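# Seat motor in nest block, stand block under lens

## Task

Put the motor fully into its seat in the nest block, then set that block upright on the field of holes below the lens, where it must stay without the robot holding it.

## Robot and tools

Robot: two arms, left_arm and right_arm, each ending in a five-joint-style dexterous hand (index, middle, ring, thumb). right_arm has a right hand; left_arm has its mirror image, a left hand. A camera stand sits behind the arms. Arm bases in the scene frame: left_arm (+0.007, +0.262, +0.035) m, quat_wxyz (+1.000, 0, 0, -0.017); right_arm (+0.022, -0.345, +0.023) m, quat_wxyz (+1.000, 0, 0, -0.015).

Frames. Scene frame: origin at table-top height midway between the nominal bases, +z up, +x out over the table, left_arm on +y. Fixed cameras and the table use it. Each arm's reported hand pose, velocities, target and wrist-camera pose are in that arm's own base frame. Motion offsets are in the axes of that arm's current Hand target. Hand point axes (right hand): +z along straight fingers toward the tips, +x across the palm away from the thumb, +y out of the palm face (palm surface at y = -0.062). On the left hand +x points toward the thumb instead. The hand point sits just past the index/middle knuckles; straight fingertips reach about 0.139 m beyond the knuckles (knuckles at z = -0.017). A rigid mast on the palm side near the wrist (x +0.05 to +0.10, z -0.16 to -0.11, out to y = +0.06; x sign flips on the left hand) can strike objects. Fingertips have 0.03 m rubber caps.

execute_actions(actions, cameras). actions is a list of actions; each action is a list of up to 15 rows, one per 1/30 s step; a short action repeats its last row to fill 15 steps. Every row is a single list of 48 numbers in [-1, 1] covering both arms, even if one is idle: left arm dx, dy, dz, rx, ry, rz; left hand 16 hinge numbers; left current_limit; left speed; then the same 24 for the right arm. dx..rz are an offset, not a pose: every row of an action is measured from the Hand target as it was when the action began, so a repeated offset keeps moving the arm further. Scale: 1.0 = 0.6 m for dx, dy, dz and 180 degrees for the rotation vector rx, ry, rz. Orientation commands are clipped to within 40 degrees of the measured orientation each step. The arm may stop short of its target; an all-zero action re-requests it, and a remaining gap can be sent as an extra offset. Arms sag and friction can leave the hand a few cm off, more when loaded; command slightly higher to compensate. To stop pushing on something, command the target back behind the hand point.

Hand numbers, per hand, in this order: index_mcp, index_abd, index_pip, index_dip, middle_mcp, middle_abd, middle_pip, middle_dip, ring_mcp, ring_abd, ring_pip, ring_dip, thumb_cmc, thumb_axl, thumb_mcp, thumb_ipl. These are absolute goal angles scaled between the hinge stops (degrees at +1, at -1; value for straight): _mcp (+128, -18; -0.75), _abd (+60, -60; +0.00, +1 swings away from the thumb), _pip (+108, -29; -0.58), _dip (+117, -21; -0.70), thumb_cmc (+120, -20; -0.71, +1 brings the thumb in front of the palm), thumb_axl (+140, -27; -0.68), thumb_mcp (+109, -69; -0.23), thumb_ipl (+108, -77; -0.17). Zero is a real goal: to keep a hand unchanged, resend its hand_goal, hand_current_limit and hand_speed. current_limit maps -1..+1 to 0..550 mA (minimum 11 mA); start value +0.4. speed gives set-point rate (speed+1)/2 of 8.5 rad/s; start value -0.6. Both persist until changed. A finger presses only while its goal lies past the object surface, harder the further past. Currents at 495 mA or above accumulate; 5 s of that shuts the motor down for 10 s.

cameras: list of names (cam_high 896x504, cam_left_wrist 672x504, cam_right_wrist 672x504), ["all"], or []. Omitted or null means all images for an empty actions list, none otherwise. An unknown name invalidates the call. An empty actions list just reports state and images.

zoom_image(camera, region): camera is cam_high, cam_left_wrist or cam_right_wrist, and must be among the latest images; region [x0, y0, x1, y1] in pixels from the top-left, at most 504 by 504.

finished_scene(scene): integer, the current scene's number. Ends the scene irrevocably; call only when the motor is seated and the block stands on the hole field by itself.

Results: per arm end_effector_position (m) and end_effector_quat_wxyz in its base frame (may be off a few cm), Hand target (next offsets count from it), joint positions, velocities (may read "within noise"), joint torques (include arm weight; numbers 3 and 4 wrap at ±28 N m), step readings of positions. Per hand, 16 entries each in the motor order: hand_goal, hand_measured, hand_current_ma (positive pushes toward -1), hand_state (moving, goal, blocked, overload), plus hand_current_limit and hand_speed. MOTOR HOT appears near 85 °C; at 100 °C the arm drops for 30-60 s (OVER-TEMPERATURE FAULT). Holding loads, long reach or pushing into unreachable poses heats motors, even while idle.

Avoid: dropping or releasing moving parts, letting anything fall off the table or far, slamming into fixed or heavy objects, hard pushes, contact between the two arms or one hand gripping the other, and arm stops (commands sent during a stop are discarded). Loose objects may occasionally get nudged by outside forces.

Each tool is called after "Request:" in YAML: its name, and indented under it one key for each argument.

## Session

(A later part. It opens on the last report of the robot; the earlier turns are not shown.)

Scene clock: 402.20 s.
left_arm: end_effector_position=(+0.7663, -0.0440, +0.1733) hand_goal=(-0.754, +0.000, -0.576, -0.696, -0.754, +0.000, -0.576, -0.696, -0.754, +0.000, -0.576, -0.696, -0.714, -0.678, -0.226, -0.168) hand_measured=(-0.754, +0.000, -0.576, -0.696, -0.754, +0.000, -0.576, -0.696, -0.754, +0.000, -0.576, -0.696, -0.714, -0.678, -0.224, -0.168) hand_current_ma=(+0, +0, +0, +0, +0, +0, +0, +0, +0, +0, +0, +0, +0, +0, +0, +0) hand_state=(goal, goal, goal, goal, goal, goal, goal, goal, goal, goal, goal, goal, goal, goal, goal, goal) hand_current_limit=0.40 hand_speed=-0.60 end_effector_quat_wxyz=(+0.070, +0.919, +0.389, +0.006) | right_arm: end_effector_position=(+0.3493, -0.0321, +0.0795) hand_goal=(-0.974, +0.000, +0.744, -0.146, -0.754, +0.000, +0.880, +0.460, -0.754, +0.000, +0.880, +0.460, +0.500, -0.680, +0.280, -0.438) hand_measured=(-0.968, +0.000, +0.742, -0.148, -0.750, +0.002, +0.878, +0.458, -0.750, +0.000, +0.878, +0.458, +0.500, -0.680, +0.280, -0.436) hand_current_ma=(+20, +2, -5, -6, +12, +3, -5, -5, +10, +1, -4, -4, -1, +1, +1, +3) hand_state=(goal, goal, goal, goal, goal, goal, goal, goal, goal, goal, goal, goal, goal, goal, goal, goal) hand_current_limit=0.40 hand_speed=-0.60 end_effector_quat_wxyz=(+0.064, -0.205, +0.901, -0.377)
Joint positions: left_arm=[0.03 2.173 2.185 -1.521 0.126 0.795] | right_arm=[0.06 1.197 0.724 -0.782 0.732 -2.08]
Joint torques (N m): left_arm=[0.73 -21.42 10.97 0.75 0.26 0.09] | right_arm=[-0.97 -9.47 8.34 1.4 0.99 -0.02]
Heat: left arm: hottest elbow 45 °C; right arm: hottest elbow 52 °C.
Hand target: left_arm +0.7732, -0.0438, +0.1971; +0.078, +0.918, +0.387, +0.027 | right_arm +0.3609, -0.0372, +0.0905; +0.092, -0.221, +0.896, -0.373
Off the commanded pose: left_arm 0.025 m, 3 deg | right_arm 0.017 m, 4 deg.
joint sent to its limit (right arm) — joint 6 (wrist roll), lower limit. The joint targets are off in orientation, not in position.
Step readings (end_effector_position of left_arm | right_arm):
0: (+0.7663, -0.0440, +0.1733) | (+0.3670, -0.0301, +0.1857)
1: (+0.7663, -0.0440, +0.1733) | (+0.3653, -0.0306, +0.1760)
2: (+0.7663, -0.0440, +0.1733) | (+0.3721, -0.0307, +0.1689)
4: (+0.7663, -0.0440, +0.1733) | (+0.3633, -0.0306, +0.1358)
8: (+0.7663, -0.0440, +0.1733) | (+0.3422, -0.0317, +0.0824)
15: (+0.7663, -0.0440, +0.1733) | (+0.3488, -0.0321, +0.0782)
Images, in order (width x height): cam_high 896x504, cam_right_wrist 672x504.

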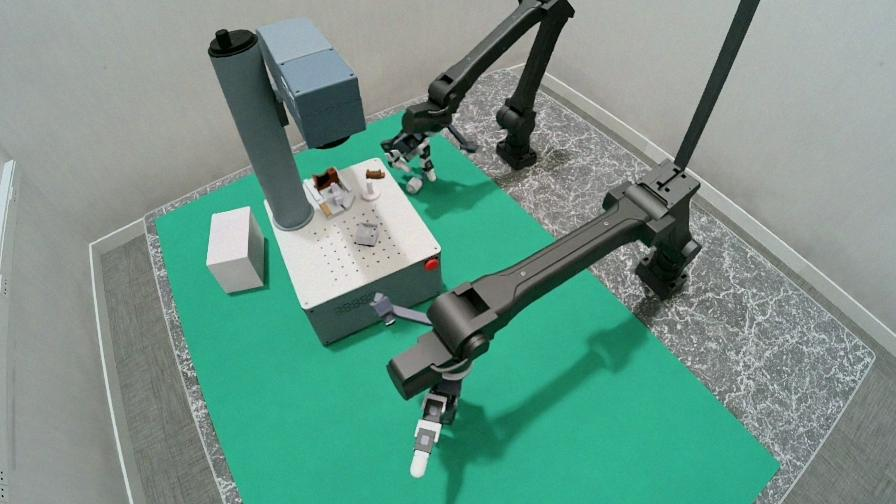

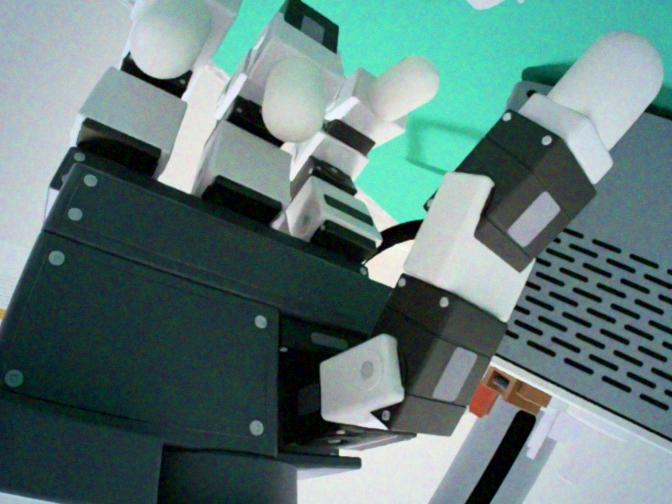

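Request:
execute_actions:
  actions:
    - [[0,0,0,0,0,0,-0.754,0,-0.576,-0.696,-0.754,0,-0.576,-0.696,-0.754,0,-0.576,-0.696,-0.714,-0.678,-0.226,-0.168,0.4,-0.6,-0.025,0.0,0.0,0,0,0,-0.973,0,0.745,-0.145,-0.754,0,0.88,0.46,-0.754,0,0.88,0.46,0.5,-0.68,0.281,-0.438,0.4,-0.6]]
    - [[0,0,0,0,0,0,-0.754,0,-0.576,-0.696,-0.754,0,-0.576,-0.696,-0.754,0,-0.576,-0.696,-0.714,-0.678,-0.226,-0.168,0.4,-0.6,0,0.0236,0.0234,0,0,0,-0.973,0,0.745,-0.145,-0.754,0,0.88,0.46,-0.754,0,0.88,0.46,0.5,-0.68,0.281,-0.438,0.4,-0.6]]
  cameras: ["cam_right_wrist","cam_high"]

Request:
zoom_image:
  camera: "cam_high"
  region: [370, 120, 460, 210]

Scene clock: 417.90 s.
left_arm: end_effector_position=(+0.7663, -0.0440, +0.1733) hand_goal=(-0.754, +0.000, -0.576, -0.696, -0.754, +0.000, -0.576, -0.696, -0.754, +0.000, -0.576, -0.696, -0.714, -0.678, -0.226, -0.168) hand_measured=(-0.754, +0.000, -0.576, -0.696, -0.754, +0.000, -0.576, -0.696, -0.754, +0.000, -0.576, -0.696, -0.714, -0.678, -0.224, -0.168) hand_current_ma=(+0, +0, +0, +0, +0, +0, +0, +0, +0, +0, +0, +0, +0, +0, +0, +0) hand_state=(goal, goal, goal, goal, goal, goal, goal, goal, goal, goal, goal, goal, goal, goal, goal, goal) hand_current_limit=0.40 hand_speed=-0.60 end_effector_quat_wxyz=(+0.070, +0.919, +0.389, +0.006) | right_arm: end_effector_position=(+0.3642, -0.0309, +0.0657) hand_goal=(-0.974, +0.000, +0.744, -0.146, -0.754, +0.000, +0.880, +0.460, -0.754, +0.000, +0.880, +0.460, +0.500, -0.680, +0.280, -0.438) hand_measured=(-0.968, +0.000, +0.742, -0.148, -0.750, +0.002, +0.878, +0.458, -0.750, +0.000, +0.878, +0.458, +0.500, -0.680, +0.280, -0.436) hand_current_ma=(+21, +2, -5, -6, +12, +3, -5, -5, +10, +1, -4, -4, +0, +1, +1, +3) hand_state=(goal, goal, goal, goal, goal, goal, goal, goal, goal, goal, goal, goal, goal, goal, goal, goal) hand_current_limit=0.40 hand_speed=-0.60 end_effector_quat_wxyz=(+0.072, -0.203, +0.901, -0.378)
Joint positions: left_arm=[0.03 2.173 2.185 -1.521 0.126 0.795] | right_arm=[0.06 1.252 0.724 -0.711 0.73 -2.081]
Joint torques (N m): left_arm=[0.62 -21.48 10.97 0.7 0.27 0.1] | right_arm=[0.32 -9.11 7.87 1.43 0.78 -0.02]
Heat: left arm: hottest elbow 45 °C; right arm: hottest elbow 51 °C.
Hand target: left_arm +0.7732, -0.0438, +0.1971; +0.078, +0.918, +0.387, +0.027 | right_arm +0.3741, -0.0302, +0.0705; +0.092, -0.222, +0.896, -0.373
Off the commanded pose: left_arm 0.025 m, 3 deg | right_arm 0.011 m, 3 deg.
joint sent to its limit (right arm) — joint 6 (wrist roll), lower limit. The joint targets are off in orientation, not in position.
Step readings (end_effector_position of left_arm | right_arm):
0: (+0.7663, -0.0440, +0.1733) | (+0.3493, -0.0321, +0.0795)
1: (+0.7663, -0.0440, +0.1733) | (+0.3495, -0.0321, +0.0793)
2: (+0.7663, -0.0440, +0.1733) | (+0.3499, -0.0320, +0.0788)
4: (+0.7663, -0.0440, +0.1733) | (+0.3504, -0.0320, +0.0770)
8: (+0.7663, -0.0440, +0.1733) | (+0.3499, -0.0320, +0.0741)
15: (+0.7663, -0.0440, +0.1733) | (+0.3499, -0.0320, +0.0739)
16: (+0.7663, -0.0440, +0.1733) | (+0.3519, -0.0319, +0.0740)
17: (+0.7663, -0.0440, +0.1733) | (+0.3557, -0.0317, +0.0738)
19: (+0.7663, -0.0440, +0.1733) | (+0.3624, -0.0312, +0.0715)
23: (+0.7663, -0.0440, +0.1733) | (+0.3639, -0.0309, +0.0663)
30: (+0.7663, -0.0440, +0.1733) | (+0.3642, -0.0309, +0.0657)
Images, in order (width x height): cam_high 896x504, cam_right_wrist 672x504.

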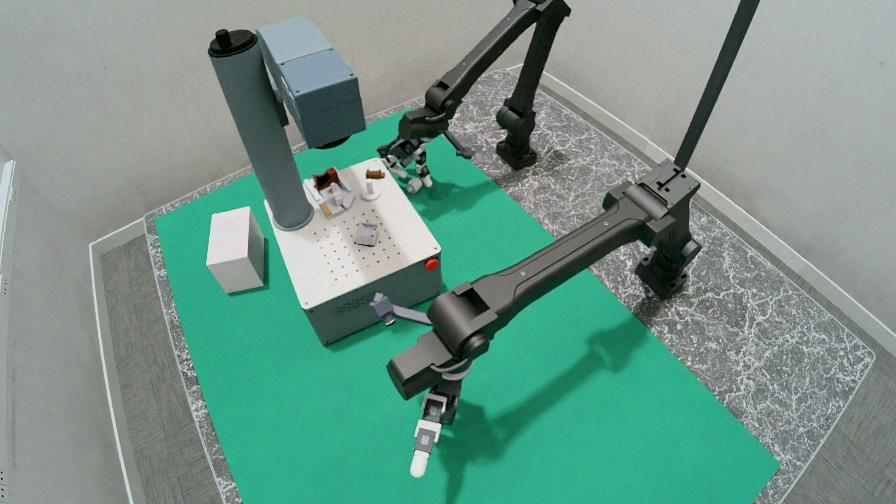

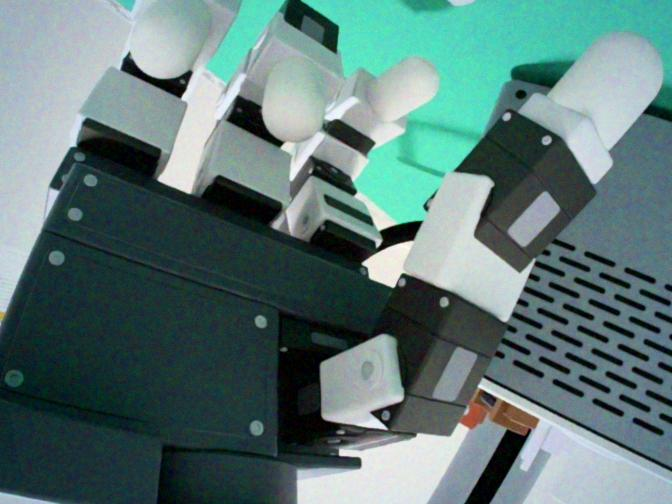

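Scaled by 5.600 from the camera's 896x504 image, which has a finer 1280x720 frame.

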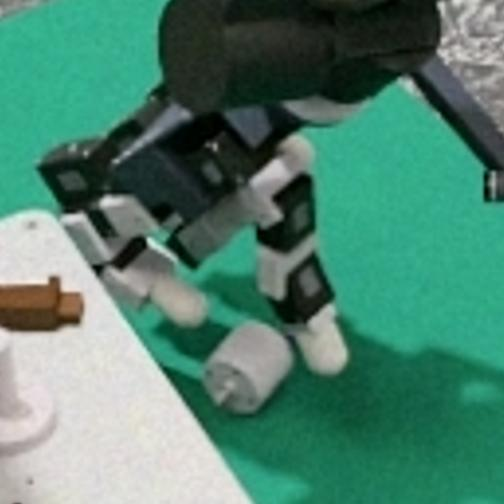

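Request:
execute_actions:
  actions:
    - [[0,0,0,0,0,0,-0.754,0,-0.576,-0.696,-0.754,0,-0.576,-0.696,-0.754,0,-0.576,-0.696,-0.714,-0.678,-0.226,-0.168,0.4,-0.6,-0.012,0.0213,0.0211,0,0,0,-0.973,0,0.745,-0.145,-0.754,0,0.88,0.46,-0.754,0,0.88,0.46,0.5,-0.68,0.281,-0.438,0.2,-0.6]]
  cameras: ["cam_right_wrist","cam_high"]

Request:
zoom_image:
  camera: "cam_high"
  region: [380, 140, 450, 210]

Scene clock: 420.50 s.
left_arm: end_effector_position=(+0.7663, -0.0440, +0.1733) hand_goal=(-0.754, +0.000, -0.576, -0.696, -0.754, +0.000, -0.576, -0.696, -0.754, +0.000, -0.576, -0.696, -0.714, -0.678, -0.226, -0.168) hand_measured=(-0.754, +0.000, -0.576, -0.696, -0.754, +0.000, -0.576, -0.696, -0.754, +0.000, -0.576, -0.696, -0.714, -0.678, -0.224, -0.168) hand_current_ma=(+0, +0, +0, +0, +0, +0, +0, +0, +0, +0, +0, +0, +0, +0, +0, +0) hand_state=(goal, goal, goal, goal, goal, goal, goal, goal, goal, goal, goal, goal, goal, goal, goal, goal) hand_current_limit=0.40 hand_speed=-0.60 end_effector_quat_wxyz=(+0.070, +0.919, +0.389, +0.006) | right_arm: end_effector_position=(+0.3758, -0.0297, +0.0517) hand_goal=(-0.974, +0.000, +0.744, -0.146, -0.754, +0.000, +0.880, +0.460, -0.754, +0.000, +0.880, +0.460, +0.500, -0.680, +0.280, -0.438) hand_measured=(-0.968, +0.000, +0.742, -0.148, -0.750, +0.002, +0.878, +0.458, -0.750, +0.000, +0.878, +0.458, +0.500, -0.680, +0.280, -0.436) hand_current_ma=(+21, +2, -5, -6, +12, +3, -5, -5, +11, +1, -4, -4, +1, +1, +1, +3) hand_state=(goal, goal, goal, goal, goal, goal, goal, goal, goal, goal, goal, goal, goal, goal, goal, goal) hand_current_limit=0.20 hand_speed=-0.60 end_effector_quat_wxyz=(+0.076, -0.201, +0.901, -0.377)
Joint positions: left_arm=[0.03 2.173 2.185 -1.521 0.126 0.795] | right_arm=[0.06 1.303 0.723 -0.649 0.728 -2.081]
Joint torques (N m): left_arm=[0.67 -21.6 10.99 0.73 0.27 0.1] | right_arm=[0.91 -9.99 6.79 1.44 0.78 -0.01]
Heat: left arm: hottest elbow 45 °C; right arm: hottest elbow 50 °C.
Hand target: left_arm +0.7732, -0.0438, +0.1971; +0.078, +0.918, +0.387, +0.027 | right_arm +0.3805, -0.0268, +0.0525; +0.092, -0.221, +0.896, -0.373
Off the commanded pose: left_arm 0.025 m, 3 deg | right_arm 0.006 m, 3 deg.
joint sent to its limit (right arm) — joint 6 (wrist roll), lower limit. The joint targets still meet the commanded pose.
Step readings (end_effector_position of left_arm | right_arm):
0: (+0.7663, -0.0440, +0.1733) | (+0.3642, -0.0309, +0.0657)
1: (+0.7663, -0.0440, +0.1733) | (+0.3660, -0.0308, +0.0656)
2: (+0.7663, -0.0440, +0.1733) | (+0.3694, -0.0306, +0.0648)
4: (+0.7663, -0.0440, +0.1733) | (+0.3751, -0.0300, +0.0606)
8: (+0.7663, -0.0440, +0.1733) | (+0.3754, -0.0297, +0.0523)
15: (+0.7663, -0.0440, +0.1733) | (+0.3758, -0.0297, +0.0517)
Images, in order (width x height): cam_high 896x504, cam_right_wrist 672x504.

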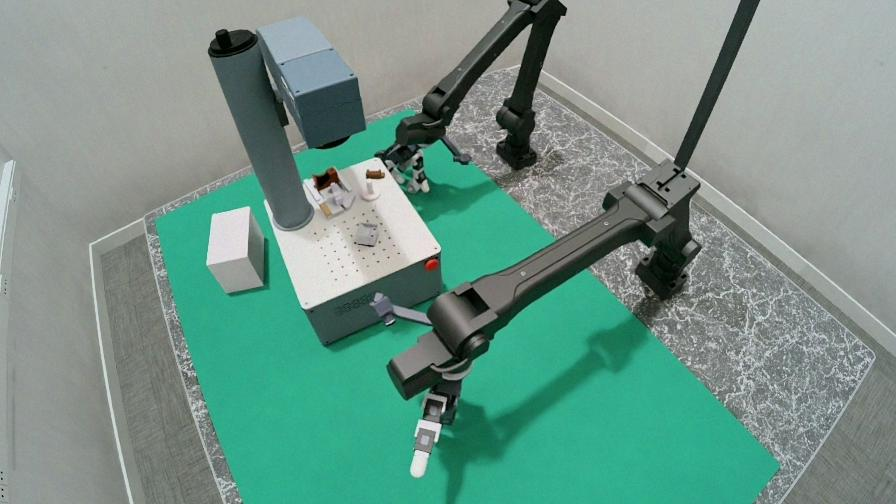

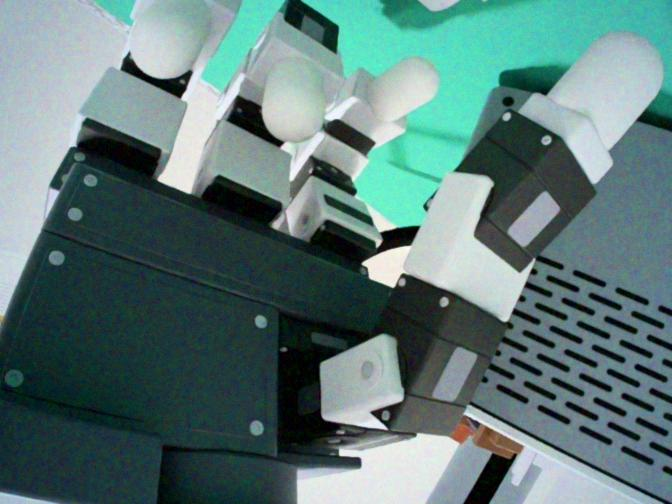

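Scaled by 7.200 from the camera's 896x504 image, which has a finer 1280x720 frame.

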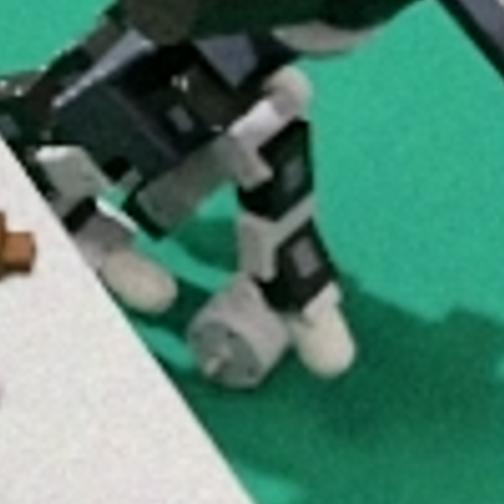

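Request:
execute_actions:
  actions:
    - [[0,0,0,0,0,0,-0.754,0,-0.576,-0.696,-0.754,0,-0.576,-0.696,-0.754,0,-0.576,-0.696,-0.714,-0.678,-0.226,-0.168,0.4,-0.6,0.0417,-0.0118,0.0117,0,0,0,-0.973,0,0.745,-0.145,-0.754,0,0.88,0.46,-0.754,0,0.88,0.46,0.5,-0.68,0.281,-0.438,0.2,-0.6]]
    - [[0,0,0,0,0,0,-0.754,0,-0.576,-0.696,-0.754,0,-0.576,-0.696,-0.754,0,-0.576,-0.696,-0.714,-0.678,-0.226,-0.168,0.4,-0.6,0,0.0118,0.0117,0,0,0,-0.973,0,0.745,-0.145,-0.754,0,0.88,0.46,-0.754,0,0.88,0.46,0.5,-0.68,0.281,-0.438,0.2,-0.6]]
  cameras: ["cam_right_wrist","cam_high"]

Request:
zoom_image:
  camera: "cam_high"
  region: [380, 140, 450, 210]

Scene clock: 432.23 s.
left_arm: end_effector_position=(+0.7663, -0.0440, +0.1733) hand_goal=(-0.754, +0.000, -0.576, -0.696, -0.754, +0.000, -0.576, -0.696, -0.754, +0.000, -0.576, -0.696, -0.714, -0.678, -0.226, -0.168) hand_measured=(-0.754, +0.000, -0.576, -0.696, -0.754, +0.000, -0.576, -0.696, -0.754, +0.000, -0.576, -0.696, -0.714, -0.678, -0.224, -0.168) hand_current_ma=(+0, +0, +0, +0, +0, +0, +0, +0, +0, +0, +0, +0, +0, +0, +0, +0) hand_state=(goal, goal, goal, goal, goal, goal, goal, goal, goal, goal, goal, goal, goal, goal, goal, goal) hand_current_limit=0.40 hand_speed=-0.60 end_effector_quat_wxyz=(+0.070, +0.919, +0.389, +0.006) | right_arm: end_effector_position=(+0.3636, -0.0426, +0.0479) hand_goal=(-0.974, +0.000, +0.744, -0.146, -0.754, +0.000, +0.880, +0.460, -0.754, +0.000, +0.880, +0.460, +0.500, -0.680, +0.280, -0.438) hand_measured=(-0.968, +0.000, +0.742, -0.148, -0.750, +0.002, +0.878, +0.458, -0.750, +0.000, +0.878, +0.458, +0.500, -0.680, +0.280, -0.436) hand_current_ma=(+21, +2, -5, -6, +12, +3, -5, -5, +11, +1, -4, -4, +1, +1, +1, +3) hand_state=(goal, goal, goal, goal, goal, goal, goal, goal, goal, goal, goal, goal, goal, goal, goal, goal) hand_current_limit=0.20 hand_speed=-0.60 end_effector_quat_wxyz=(+0.077, -0.184, +0.902, -0.383)
Joint positions: left_arm=[0.03 2.173 2.185 -1.521 0.126 0.795] | right_arm=[0.031 1.271 0.678 -0.621 0.736 -2.081]
Joint torques (N m): left_arm=[0.62 -21.48 10.96 0.73 0.27 0.1] | right_arm=[-0.73 -8.59 6.17 1.48 0.88 0]
Heat: left arm: hottest elbow 46 °C; right arm: hottest elbow 49 °C.
Hand target: left_arm +0.7732, -0.0438, +0.1971; +0.078, +0.918, +0.387, +0.027 | right_arm +0.3631, -0.0472, +0.0427; +0.092, -0.221, +0.896, -0.373
Off the commanded pose: left_arm 0.025 m, 3 deg | right_arm 0.007 m, 5 deg.
joint sent to its limit (right arm) — joint 6 (wrist roll), lower limit. The joint targets are off in orientation, not in position.
Step readings (end_effector_position of left_arm | right_arm):
0: (+0.7663, -0.0440, +0.1733) | (+0.3758, -0.0297, +0.0517)
1: (+0.7663, -0.0440, +0.1733) | (+0.3745, -0.0311, +0.0511)
2: (+0.7663, -0.0440, +0.1733) | (+0.3729, -0.0326, +0.0508)
4: (+0.7663, -0.0440, +0.1733) | (+0.3666, -0.0375, +0.0501)
8: (+0.7663, -0.0440, +0.1733) | (+0.3625, -0.0425, +0.0507)
15: (+0.7663, -0.0440, +0.1733) | (+0.3625, -0.0426, +0.0507)
16: (+0.7663, -0.0440, +0.1733) | (+0.3625, -0.0426, +0.0502)
17: (+0.7663, -0.0440, +0.1733) | (+0.3635, -0.0426, +0.0499)
19: (+0.7663, -0.0440, +0.1733) | (+0.3637, -0.0426, +0.0488)
23: (+0.7663, -0.0440, +0.1733) | (+0.3633, -0.0426, +0.0478)
30: (+0.7663, -0.0440, +0.1733) | (+0.3636, -0.0426, +0.0479)
Images, in order (width x height): cam_high 896x504, cam_right_wrist 672x504.

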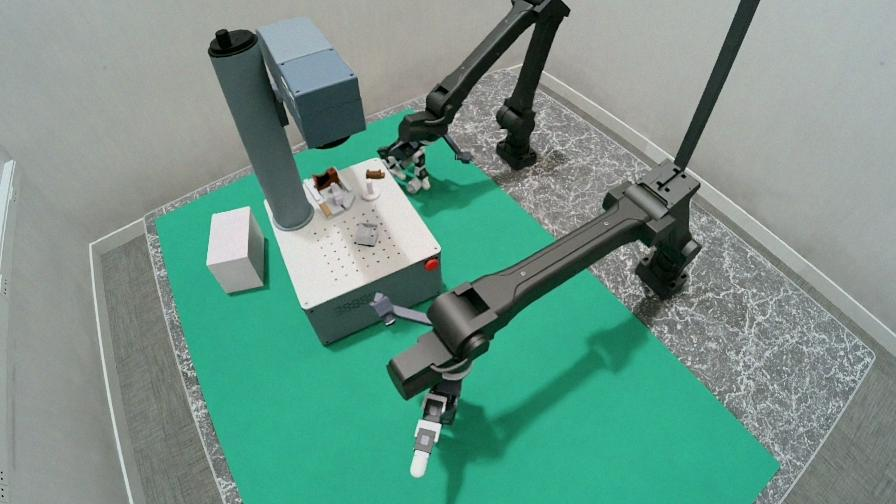

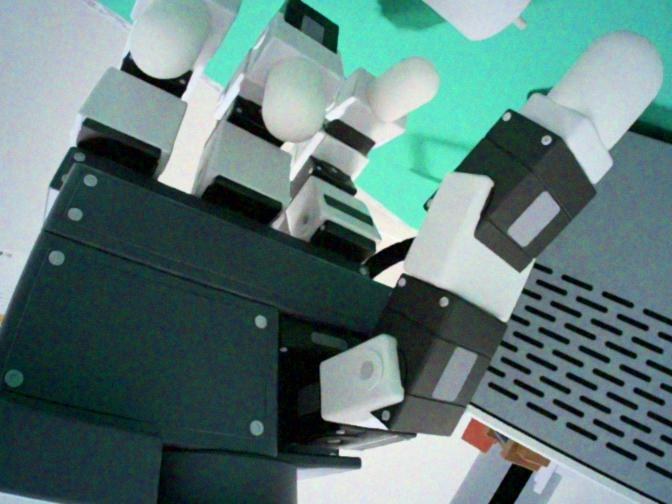

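Scaled by 7.200 from the camera's 896x504 image, which has a finer 1280x720 frame.

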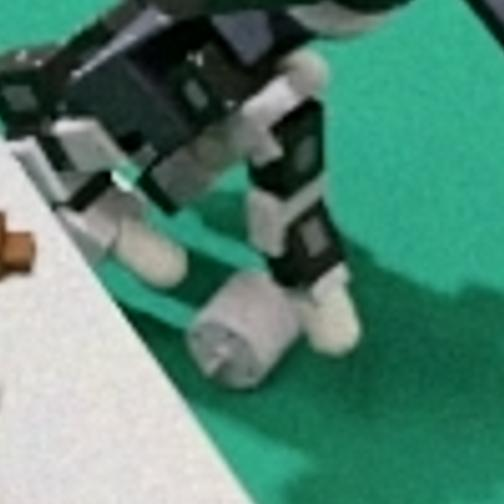

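Request:
execute_actions:
  actions:
    - [[0,0,0,0,0,0,-0.754,0,-0.576,-0.696,-0.754,0,-0.576,-0.696,-0.754,0,-0.576,-0.696,-0.714,-0.678,-0.226,-0.168,0.4,-0.6,0.005,0.0177,0.0292,0,0,0,-0.973,0,0.745,-0.145,-0.754,0,0.88,0.46,-0.754,0,0.88,0.46,0.5,-0.68,0.281,-0.438,0.2,-0.6]]
  cameras: ["cam_right_wrist","cam_high"]

Request:
zoom_image:
  camera: "cam_high"
  region: [380, 140, 450, 210]

Scene clock: 435.80 s.
left_arm: end_effector_position=(+0.7663, -0.0440, +0.1733) hand_goal=(-0.754, +0.000, -0.576, -0.696, -0.754, +0.000, -0.576, -0.696, -0.754, +0.000, -0.576, -0.696, -0.714, -0.678, -0.226, -0.168) hand_measured=(-0.754, +0.000, -0.576, -0.696, -0.754, +0.000, -0.576, -0.696, -0.754, +0.000, -0.576, -0.696, -0.714, -0.678, -0.224, -0.168) hand_current_ma=(+0, +0, +0, +0, +0, +0, +0, +0, +0, +0, +0, +0, +0, +0, +0, +0) hand_state=(goal, goal, goal, goal, goal, goal, goal, goal, goal, goal, goal, goal, goal, goal, goal, goal) hand_current_limit=0.40 hand_speed=-0.60 end_effector_quat_wxyz=(+0.070, +0.919, +0.389, +0.006) | right_arm: end_effector_position=(+0.3609, -0.0470, +0.0232) hand_goal=(-0.974, +0.000, +0.744, -0.146, -0.754, +0.000, +0.880, +0.460, -0.754, +0.000, +0.880, +0.460, +0.500, -0.680, +0.280, -0.438) hand_measured=(-0.968, +0.000, +0.742, -0.148, -0.750, +0.002, +0.878, +0.458, -0.750, +0.000, +0.878, +0.458, +0.500, -0.680, +0.280, -0.436) hand_current_ma=(+21, +2, -5, -6, +12, +3, -5, -5, +11, +1, -4, -4, +1, +1, +1, +3) hand_state=(goal, goal, goal, goal, goal, goal, goal, goal, goal, goal, goal, goal, goal, goal, goal, goal) hand_current_limit=0.20 hand_speed=-0.60 end_effector_quat_wxyz=(+0.068, -0.182, +0.903, -0.383)
Joint positions: left_arm=[0.03 2.173 2.185 -1.521 0.126 0.795] | right_arm=[0.02 1.324 0.647 -0.551 0.738 -2.082]
Joint torques (N m): left_arm=[0.56 -21.54 10.99 0.7 0.28 0.1] | right_arm=[-1.08 -9.7 6.06 1.48 0.98 0]
Heat: left arm: hottest elbow 46 °C; right arm: hottest elbow 49 °C.
Hand target: left_arm +0.7732, -0.0438, +0.1971; +0.078, +0.918, +0.387, +0.027 | right_arm +0.3626, -0.0530, +0.0228; +0.092, -0.222, +0.896, -0.373
Off the commanded pose: left_arm 0.025 m, 3 deg | right_arm 0.006 m, 6 deg.
joint sent to its limit (right arm) — joint 6 (wrist roll), lower limit. The joint targets are off in orientation, not in position.
Step readings (end_effector_position of left_arm | right_arm):
0: (+0.7663, -0.0440, +0.1733) | (+0.3636, -0.0426, +0.0479)
1: (+0.7663, -0.0440, +0.1733) | (+0.3638, -0.0430, +0.0467)
2: (+0.7663, -0.0440, +0.1733) | (+0.3662, -0.0445, +0.0448)
4: (+0.7663, -0.0440, +0.1733) | (+0.3664, -0.0454, +0.0382)
8: (+0.7663, -0.0440, +0.1733) | (+0.3608, -0.0469, +0.0248)
15: (+0.7663, -0.0440, +0.1733) | (+0.3609, -0.0470, +0.0232)
Images, in order (width x height): cam_high 896x504, cam_right_wrist 672x504.

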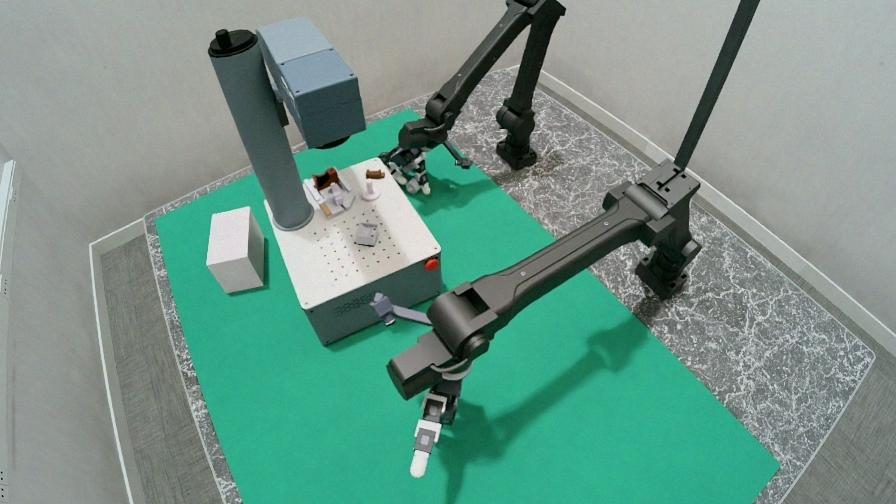

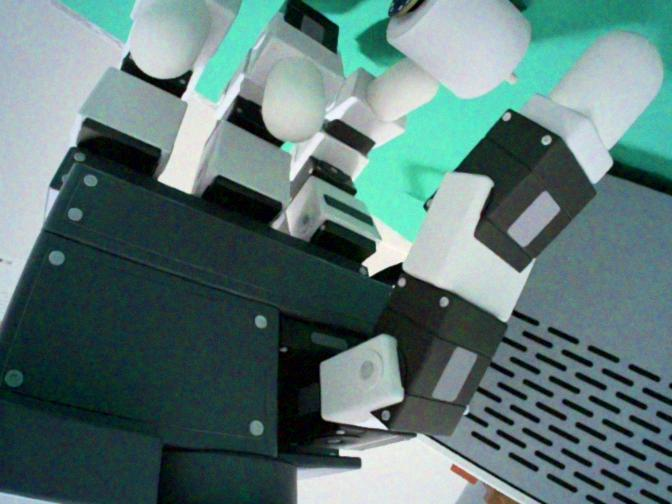

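Scaled by 7.200 from the camera's 896x504 image, which has a finer 1280x720 frame.

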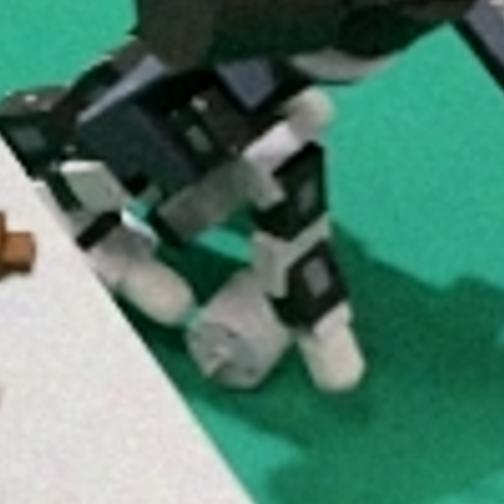

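Request:
execute_actions:
  actions:
    - [[0,0,0,0,0,0,-0.754,0,-0.576,-0.696,-0.754,0,-0.576,-0.696,-0.754,0,-0.576,-0.696,-0.714,-0.678,-0.226,-0.168,0.4,-0.6,0.0,0.0047,0.0141,0,0,0,-0.973,0,0.745,-0.145,-0.754,0,0.88,0.46,-0.754,0,0.88,0.46,0.5,-0.68,0.281,-0.438,0.2,-0.6]]
  cameras: ["cam_right_wrist","cam_high"]

Request:
zoom_image:
  camera: "cam_high"
  region: [380, 140, 450, 210]

Request:
zoom_image:
  camera: "cam_right_wrist"
  region: [340, 0, 672, 249]

Scene clock: 440.00 s.
left_arm: end_effector_position=(+0.7663, -0.0440, +0.1733) hand_goal=(-0.754, +0.000, -0.576, -0.696, -0.754, +0.000, -0.576, -0.696, -0.754, +0.000, -0.576, -0.696, -0.714, -0.678, -0.226, -0.168) hand_measured=(-0.754, +0.000, -0.576, -0.696, -0.754, +0.000, -0.576, -0.696, -0.754, +0.000, -0.576, -0.696, -0.714, -0.678, -0.224, -0.168) hand_current_ma=(+0, +0, +0, +0, +0, +0, +0, +0, +0, +0, +0, +0, +0, +0, +0, +0) hand_state=(goal, goal, goal, goal, goal, goal, goal, goal, goal, goal, goal, goal, goal, goal, goal, goal) hand_current_limit=0.40 hand_speed=-0.60 end_effector_quat_wxyz=(+0.070, +0.919, +0.389, +0.006) | right_arm: end_effector_position=(+0.3654, -0.0504, +0.0191) hand_goal=(-0.974, +0.000, +0.744, -0.146, -0.754, +0.000, +0.880, +0.460, -0.754, +0.000, +0.880, +0.460, +0.500, -0.680, +0.280, -0.438) hand_measured=(-0.968, +0.000, +0.742, -0.148, -0.750, +0.002, +0.878, +0.458, -0.750, +0.000, +0.878, +0.458, +0.500, -0.680, +0.280, -0.436) hand_current_ma=(+21, +2, -5, -6, +12, +3, -5, -5, +11, +1, -4, -4, +1, +1, +1, +3) hand_state=(goal, goal, goal, goal, goal, goal, goal, goal, goal, goal, goal, goal, goal, goal, goal, goal) hand_current_limit=0.20 hand_speed=-0.60 end_effector_quat_wxyz=(+0.071, -0.175, +0.903, -0.385)
Joint positions: left_arm=[0.03 2.173 2.185 -1.521 0.126 0.795] | right_arm=[0.011 1.341 0.646 -0.522 0.738 -2.082]
Joint torques (N m): left_arm=[0.56 -21.48 10.95 0.72 0.28 0.09] | right_arm=[-1.08 -9.23 5.74 1.48 0.95 0]
Heat: left arm: hottest elbow 46 °C; right arm: hottest elbow 49 °C.
Hand target: left_arm +0.7732, -0.0438, +0.1971; +0.078, +0.918, +0.387, +0.027 | right_arm +0.3645, -0.0566, +0.0148; +0.092, -0.221, +0.896, -0.373
Off the commanded pose: left_arm 0.025 m, 3 deg | right_arm 0.008 m, 6 deg.
joint sent to its limit (right arm) — joint 6 (wrist roll), lower limit. The joint targets are off in orientation, not in position.
Step readings (end_effector_position of left_arm | right_arm):
0: (+0.7663, -0.0440, +0.1733) | (+0.3609, -0.0470, +0.0232)
1: (+0.7663, -0.0440, +0.1733) | (+0.3617, -0.0473, +0.0232)
2: (+0.7663, -0.0440, +0.1733) | (+0.3632, -0.0477, +0.0229)
4: (+0.7663, -0.0440, +0.1733) | (+0.3652, -0.0490, +0.0217)
8: (+0.7663, -0.0440, +0.1733) | (+0.3652, -0.0504, +0.0192)
15: (+0.7663, -0.0440, +0.1733) | (+0.3654, -0.0504, +0.0191)
Images, in order (width x height): cam_high 896x504, cam_right_wrist 672x504.

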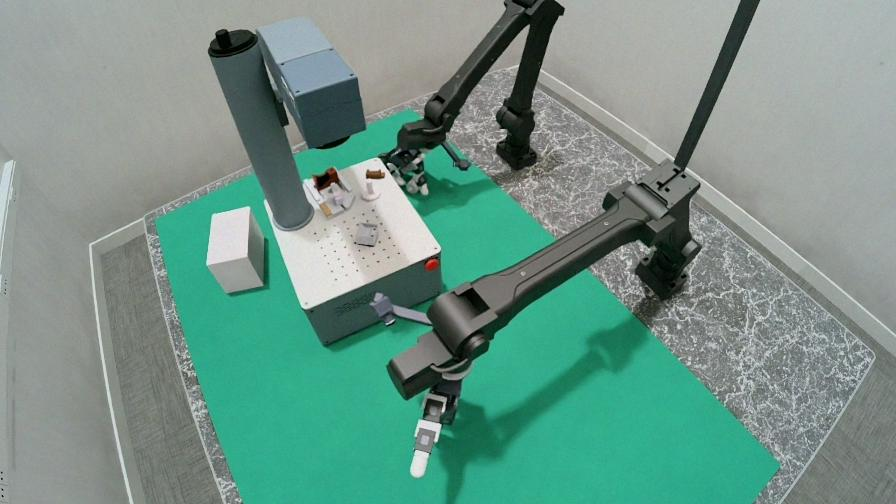

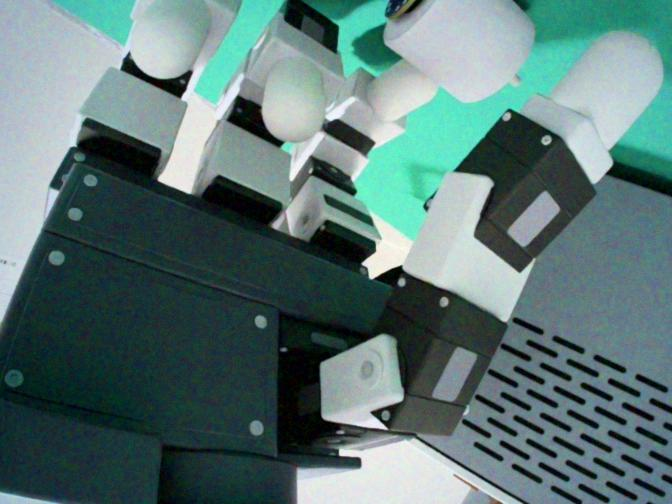

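Scaled by 7.200 from the camera's 896x504 image, which has a finer 1280x720 frame.

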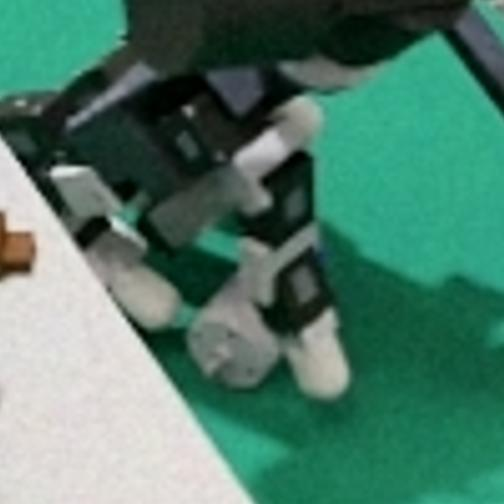

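Scaled by 1.518 from the camera's 672x504 image, which has a finer 960x720 frame.

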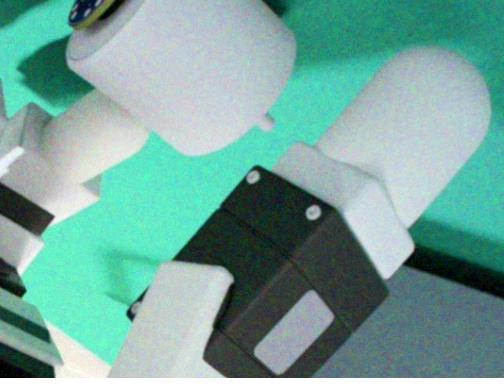

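Request:
execute_actions:
  actions:
    - [[0,0,0,0,0,0,-0.754,0,-0.576,-0.696,-0.754,0,-0.576,-0.696,-0.754,0,-0.576,-0.696,-0.714,-0.678,-0.226,-0.168,0.4,-0.6,0.0033,0.0107,0.0176,0,0,0,-0.973,0,0.745,-0.145,-0.754,0,0.88,0.46,-0.754,0,0.88,0.46,0.5,-0.68,0.281,-0.438,0.2,-0.6]]
  cameras: ["cam_right_wrist","cam_high"]

Request:
zoom_image:
  camera: "cam_high"
  region: [380, 140, 450, 210]

Request:
zoom_image:
  camera: "cam_right_wrist"
  region: [340, 0, 672, 249]

Scene clock: 446.03 s.
left_arm: end_effector_position=(+0.7663, -0.0440, +0.1733) hand_goal=(-0.754, +0.000, -0.576, -0.696, -0.754, +0.000, -0.576, -0.696, -0.754, +0.000, -0.576, -0.696, -0.714, -0.678, -0.226, -0.168) hand_measured=(-0.754, +0.000, -0.576, -0.696, -0.754, +0.000, -0.576, -0.696, -0.754, +0.000, -0.576, -0.696, -0.714, -0.678, -0.224, -0.168) hand_current_ma=(+0, +0, +0, +0, +0, +0, +0, +0, +0, +0, +0, +0, +0, +0, +0, +0) hand_state=(goal, goal, goal, goal, goal, goal, goal, goal, goal, goal, goal, goal, goal, goal, goal, goal) hand_current_limit=0.40 hand_speed=-0.60 end_effector_quat_wxyz=(+0.070, +0.919, +0.389, +0.006) | right_arm: end_effector_position=(+0.3642, -0.0540, +0.0055) hand_goal=(-0.974, +0.000, +0.744, -0.146, -0.754, +0.000, +0.880, +0.460, -0.754, +0.000, +0.880, +0.460, +0.500, -0.680, +0.280, -0.438) hand_measured=(-0.968, +0.000, +0.742, -0.148, -0.750, +0.002, +0.878, +0.458, -0.750, +0.000, +0.878, +0.458, +0.500, -0.680, +0.280, -0.436) hand_current_ma=(+21, +2, -5, -6, +12, +3, -5, -5, +11, +1, -4, -4, +1, +1, +1, +3) hand_state=(goal, goal, goal, goal, goal, goal, goal, goal, goal, goal, goal, goal, goal, goal, goal, goal) hand_current_limit=0.20 hand_speed=-0.60 end_effector_quat_wxyz=(+0.067, -0.172, +0.904, -0.385)
Joint positions: left_arm=[0.03 2.173 2.185 -1.521 0.126 0.795] | right_arm=[0.001 1.373 0.631 -0.478 0.74 -2.082]
Joint torques (N m): left_arm=[0.56 -21.6 10.99 0.69 0.26 0.09] | right_arm=[-1.03 -9.76 5.57 1.48 0.99 0]
Heat: left arm: hottest elbow 46 °C; right arm: hottest elbow 48 °C.
Hand target: left_arm +0.7732, -0.0438, +0.1971; +0.078, +0.918, +0.387, +0.027 | right_arm +0.3641, -0.0601, +0.0028; +0.092, -0.221, +0.896, -0.373
Off the commanded pose: left_arm 0.025 m, 3 deg | right_arm 0.007 m, 7 deg.
joint sent to its limit (right arm) — joint 6 (wrist roll), lower limit. The joint targets are off in orientation, not in position.
Step readings (end_effector_position of left_arm | right_arm):
0: (+0.7663, -0.0440, +0.1733) | (+0.3654, -0.0504, +0.0191)
1: (+0.7663, -0.0440, +0.1733) | (+0.3658, -0.0506, +0.0185)
2: (+0.7663, -0.0440, +0.1733) | (+0.3674, -0.0511, +0.0175)
4: (+0.7663, -0.0440, +0.1733) | (+0.3677, -0.0524, +0.0137)
8: (+0.7663, -0.0440, +0.1733) | (+0.3642, -0.0538, +0.0063)
15: (+0.7663, -0.0440, +0.1733) | (+0.3642, -0.0540, +0.0055)
Images, in order (width x height): cam_high 896x504, cam_right_wrist 672x504.

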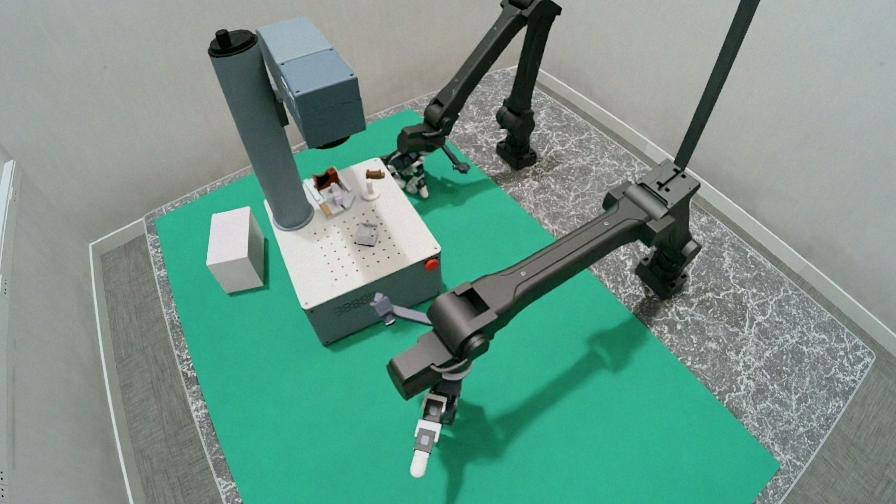

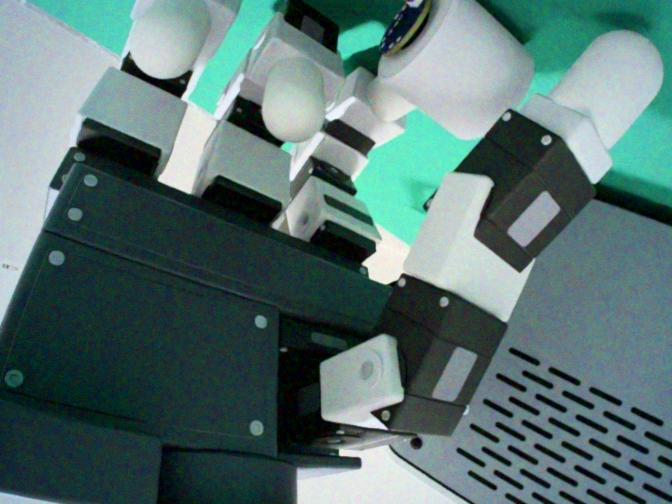

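Scaled by 7.200 from the camera's 896x504 image, which has a finer 1280x720 frame.

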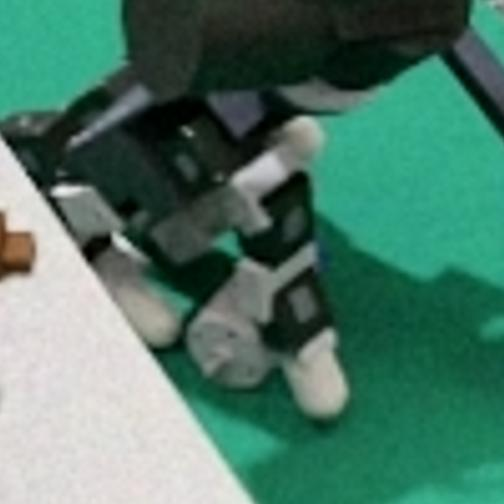

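Scaled by 1.518 from the camera's 672x504 image, which has a finer 960x720 frame.

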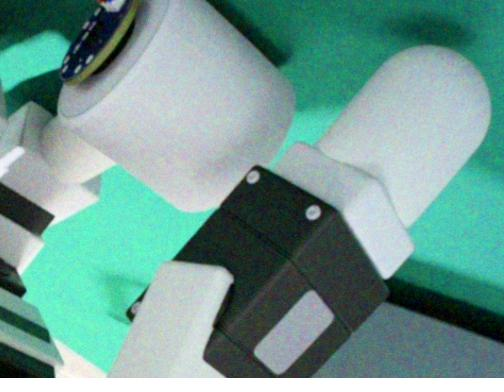

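Request:
execute_actions:
  actions:
    - [[0,0,0,0,0,0,-0.754,0,-0.576,-0.696,-0.754,0,-0.576,-0.696,-0.754,0,-0.576,-0.696,-0.714,-0.678,-0.226,-0.168,0.4,-0.6,0,0,0,0,0,0,-0.8,0,0.745,-0.145,-0.754,0,0.88,0.46,-0.754,0,0.88,0.46,0.5,-0.68,0.281,-0.168,0.0,-0.85]]
  cameras: ["cam_right_wrist","cam_high"]

Request:
zoom_image:
  camera: "cam_high"
  region: [380, 140, 450, 210]

Request:
zoom_image:
  camera: "cam_right_wrist"
  region: [340, 0, 672, 249]

Scene clock: 450.30 s.
left_arm: end_effector_position=(+0.7663, -0.0440, +0.1733) hand_goal=(-0.754, +0.000, -0.576, -0.696, -0.754, +0.000, -0.576, -0.696, -0.754, +0.000, -0.576, -0.696, -0.714, -0.678, -0.226, -0.168) hand_measured=(-0.754, +0.000, -0.576, -0.696, -0.754, +0.000, -0.576, -0.696, -0.754, +0.000, -0.576, -0.696, -0.714, -0.678, -0.224, -0.168) hand_current_ma=(+0, +0, +0, +0, +0, +0, +0, +0, +0, +0, +0, +0, +0, +0, +0, +0) hand_state=(goal, goal, goal, goal, goal, goal, goal, goal, goal, goal, goal, goal, goal, goal, goal, goal) hand_current_limit=0.40 hand_speed=-0.60 end_effector_quat_wxyz=(+0.070, +0.919, +0.389, +0.006) | right_arm: end_effector_position=(+0.3656, -0.0553, +0.0062) hand_goal=(-0.800, +0.000, +0.744, -0.146, -0.754, +0.000, +0.880, +0.460, -0.754, +0.000, +0.880, +0.460, +0.500, -0.680, +0.280, -0.168) hand_measured=(-0.822, +0.000, +0.740, -0.148, -0.750, +0.002, +0.878, +0.458, -0.750, +0.000, +0.878, +0.458, +0.500, -0.680, +0.266, -0.190) hand_current_ma=(-77, +1, -13, -6, +12, +3, -5, -5, +11, +1, -4, -4, +1, +1, -64, -103) hand_state=(blocked, goal, goal, goal, goal, goal, goal, goal, goal, goal, goal, goal, goal, goal, goal, blocked) hand_current_limit=0.00 hand_speed=-0.85 end_effector_quat_wxyz=(+0.069, -0.170, +0.903, -0.388)
Joint positions: left_arm=[0.03 2.173 2.185 -1.521 0.126 0.795] | right_arm=[0.001 1.373 0.631 -0.472 0.745 -2.082]
Joint torques (N m): left_arm=[0.73 -21.66 10.96 0.75 0.27 0.09] | right_arm=[-0.91 -9.7 5.63 1.28 0.73 0]
Heat: left arm: hottest elbow 46 °C; right arm: hottest elbow 48 °C.
Hand target: left_arm +0.7732, -0.0438, +0.1971; +0.078, +0.918, +0.387, +0.027 | right_arm +0.3641, -0.0601, +0.0028; +0.092, -0.221, +0.896, -0.373
Off the commanded pose: left_arm 0.025 m, 3 deg | right_arm 0.006 m, 7 deg.
joint sent to its limit (right arm) — joint 6 (wrist roll), lower limit. The joint targets are off in orientation, not in position.
Step readings (end_effector_position of left_arm | right_arm):
0: (+0.7663, -0.0440, +0.1733) | (+0.3642, -0.0540, +0.0055)
1: (+0.7663, -0.0440, +0.1733) | (+0.3642, -0.0540, +0.0055)
2: (+0.7663, -0.0440, +0.1733) | (+0.3642, -0.0540, +0.0055)
4: (+0.7663, -0.0440, +0.1733) | (+0.3642, -0.0540, +0.0055)
8: (+0.7663, -0.0440, +0.1733) | (+0.3642, -0.0542, +0.0055)
15: (+0.7663, -0.0440, +0.1733) | (+0.3656, -0.0553, +0.0062)
Images, in order (width x height): cam_high 896x504, cam_right_wrist 672x504.

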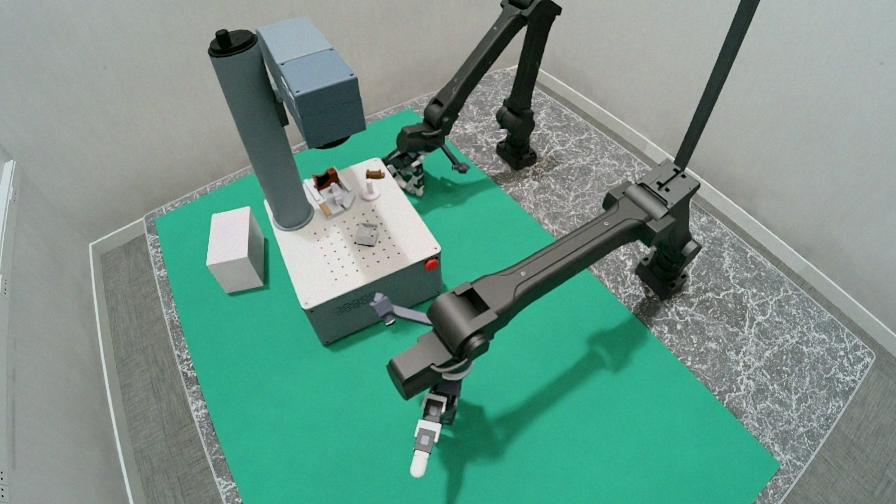

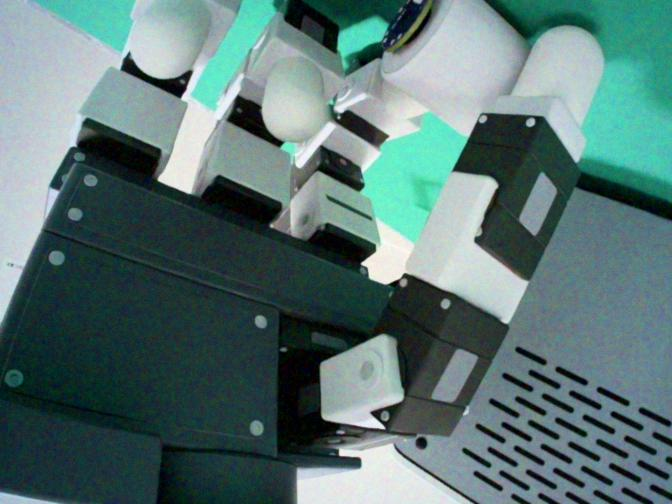

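Scaled by 7.200 from the camera's 896x504 image, which has a finer 1280x720 frame.

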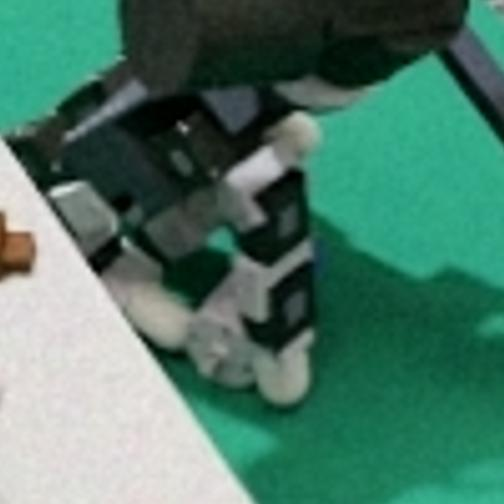

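Scaled by 1.518 from the camera's 672x504 image, which has a finer 960x720 frame.

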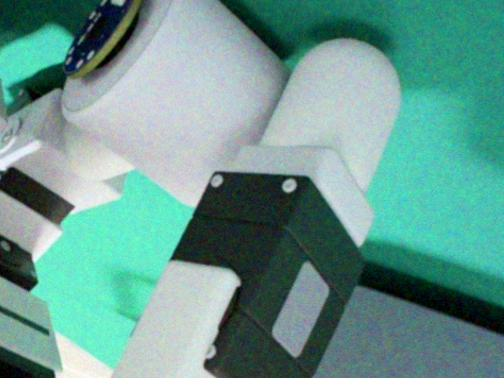

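Request:
execute_actions:
  actions:
    - [[0,0,0,0,0,0,-0.754,0,-0.576,-0.696,-0.754,0,-0.576,-0.696,-0.754,0,-0.576,-0.696,-0.714,-0.678,-0.226,-0.168,0.4,-0.6,0,0,0,0,0,0,-0.7,0,0.745,-0.145,-0.754,0,0.88,0.46,-0.754,0,0.88,0.46,0.5,-0.68,0.281,-0.08,0.3,-0.85]]
  cameras: ["cam_high", "cam_right_wrist"]

Scene clock: 465.23 s.
left_arm: end_effector_position=(+0.7663, -0.0440, +0.1733) hand_goal=(-0.754, +0.000, -0.576, -0.696, -0.754, +0.000, -0.576, -0.696, -0.754, +0.000, -0.576, -0.696, -0.714, -0.678, -0.226, -0.168) hand_measured=(-0.754, +0.000, -0.576, -0.696, -0.754, +0.000, -0.576, -0.696, -0.754, +0.000, -0.576, -0.696, -0.714, -0.678, -0.224, -0.168) hand_current_ma=(+0, +0, +0, +0, +0, +0, +0, +0, +0, +0, +0, +0, +0, +0, +0, +0) hand_state=(goal, goal, goal, goal, goal, goal, goal, goal, goal, goal, goal, goal, goal, goal, goal, goal) hand_current_limit=0.40 hand_speed=-0.60 end_effector_quat_wxyz=(+0.070, +0.919, +0.389, +0.006) | right_arm: end_effector_position=(+0.3656, -0.0553, +0.0062) hand_goal=(-0.700, +0.000, +0.744, -0.146, -0.754, +0.000, +0.880, +0.460, -0.754, +0.000, +0.880, +0.460, +0.500, -0.680, +0.280, -0.080) hand_measured=(-0.818, +0.000, +0.732, -0.150, -0.750, +0.002, +0.878, +0.458, -0.750, +0.000, +0.878, +0.458, +0.502, -0.680, +0.240, -0.132) hand_current_ma=(-357, +1, -36, -8, +12, +3, -5, -5, +11, +1, -4, -4, +3, +1, -194, -274) hand_state=(blocked, goal, goal, goal, goal, goal, goal, goal, goal, goal, goal, goal, goal, goal, blocked, blocked) hand_current_limit=0.30 hand_speed=-0.85 end_effector_quat_wxyz=(+0.069, -0.170, +0.903, -0.388)
Joint positions: left_arm=[0.03 2.173 2.185 -1.521 0.126 0.795] | right_arm=[0.001 1.373 0.631 -0.472 0.745 -2.082]
Joint torques (N m): left_arm=[0.67 -21.6 10.99 0.68 0.26 0.1] | right_arm=[-0.91 -9.7 5.63 1.25 0.73 0]
Heat: left arm: hottest elbow 46 °C; right arm: hottest elbow 47 °C.
Hand target: left_arm +0.7732, -0.0438, +0.1971; +0.078, +0.918, +0.387, +0.027 | right_arm +0.3641, -0.0601, +0.0028; +0.092, -0.221, +0.896, -0.373
Off the commanded pose: left_arm 0.025 m, 3 deg | right_arm 0.006 m, 7 deg.
joint sent to its limit (right arm) — joint 6 (wrist roll), lower limit. The joint targets are off in orientation, not in position.
Step readings (end_effector_position of left_arm | right_arm):
0: (+0.7663, -0.0440, +0.1733) | (+0.3656, -0.0553, +0.0062)
1: (+0.7663, -0.0440, +0.1733) | (+0.3656, -0.0553, +0.0062)
2: (+0.7663, -0.0440, +0.1733) | (+0.3656, -0.0553, +0.0062)
4: (+0.7663, -0.0440, +0.1733) | (+0.3656, -0.0553, +0.0062)
8: (+0.7663, -0.0440, +0.1733) | (+0.3656, -0.0553, +0.0062)
15: (+0.7663, -0.0440, +0.1733) | (+0.3656, -0.0553, +0.0062)
Images, in order (width x height): cam_high 896x504, cam_right_wrist 672x504.

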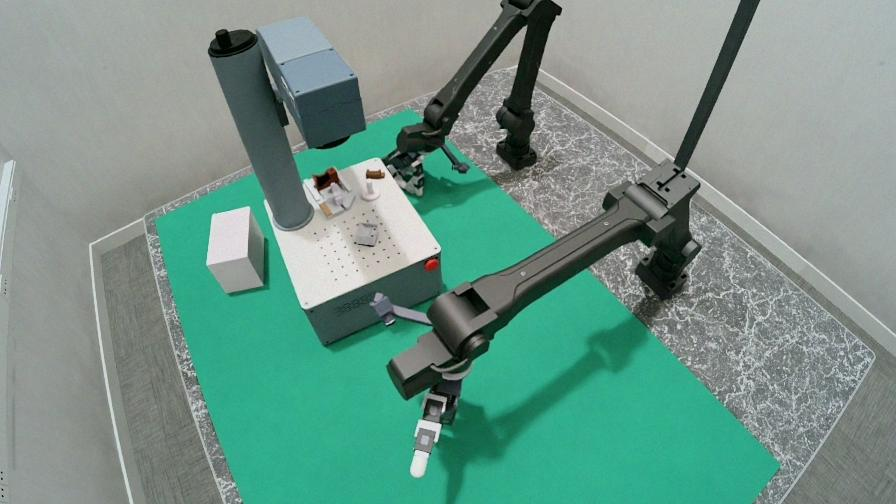

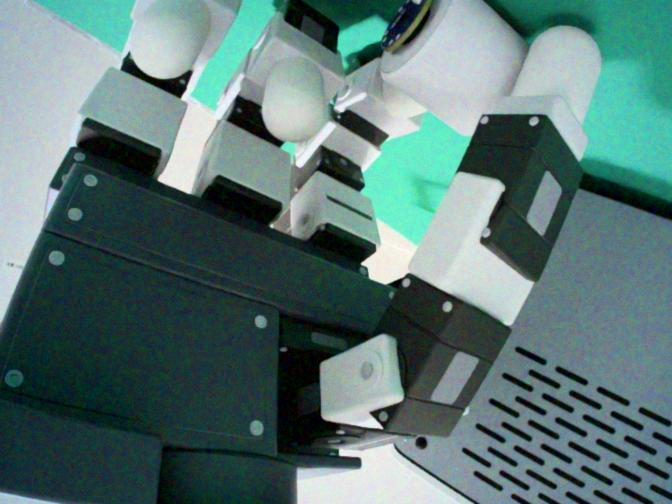

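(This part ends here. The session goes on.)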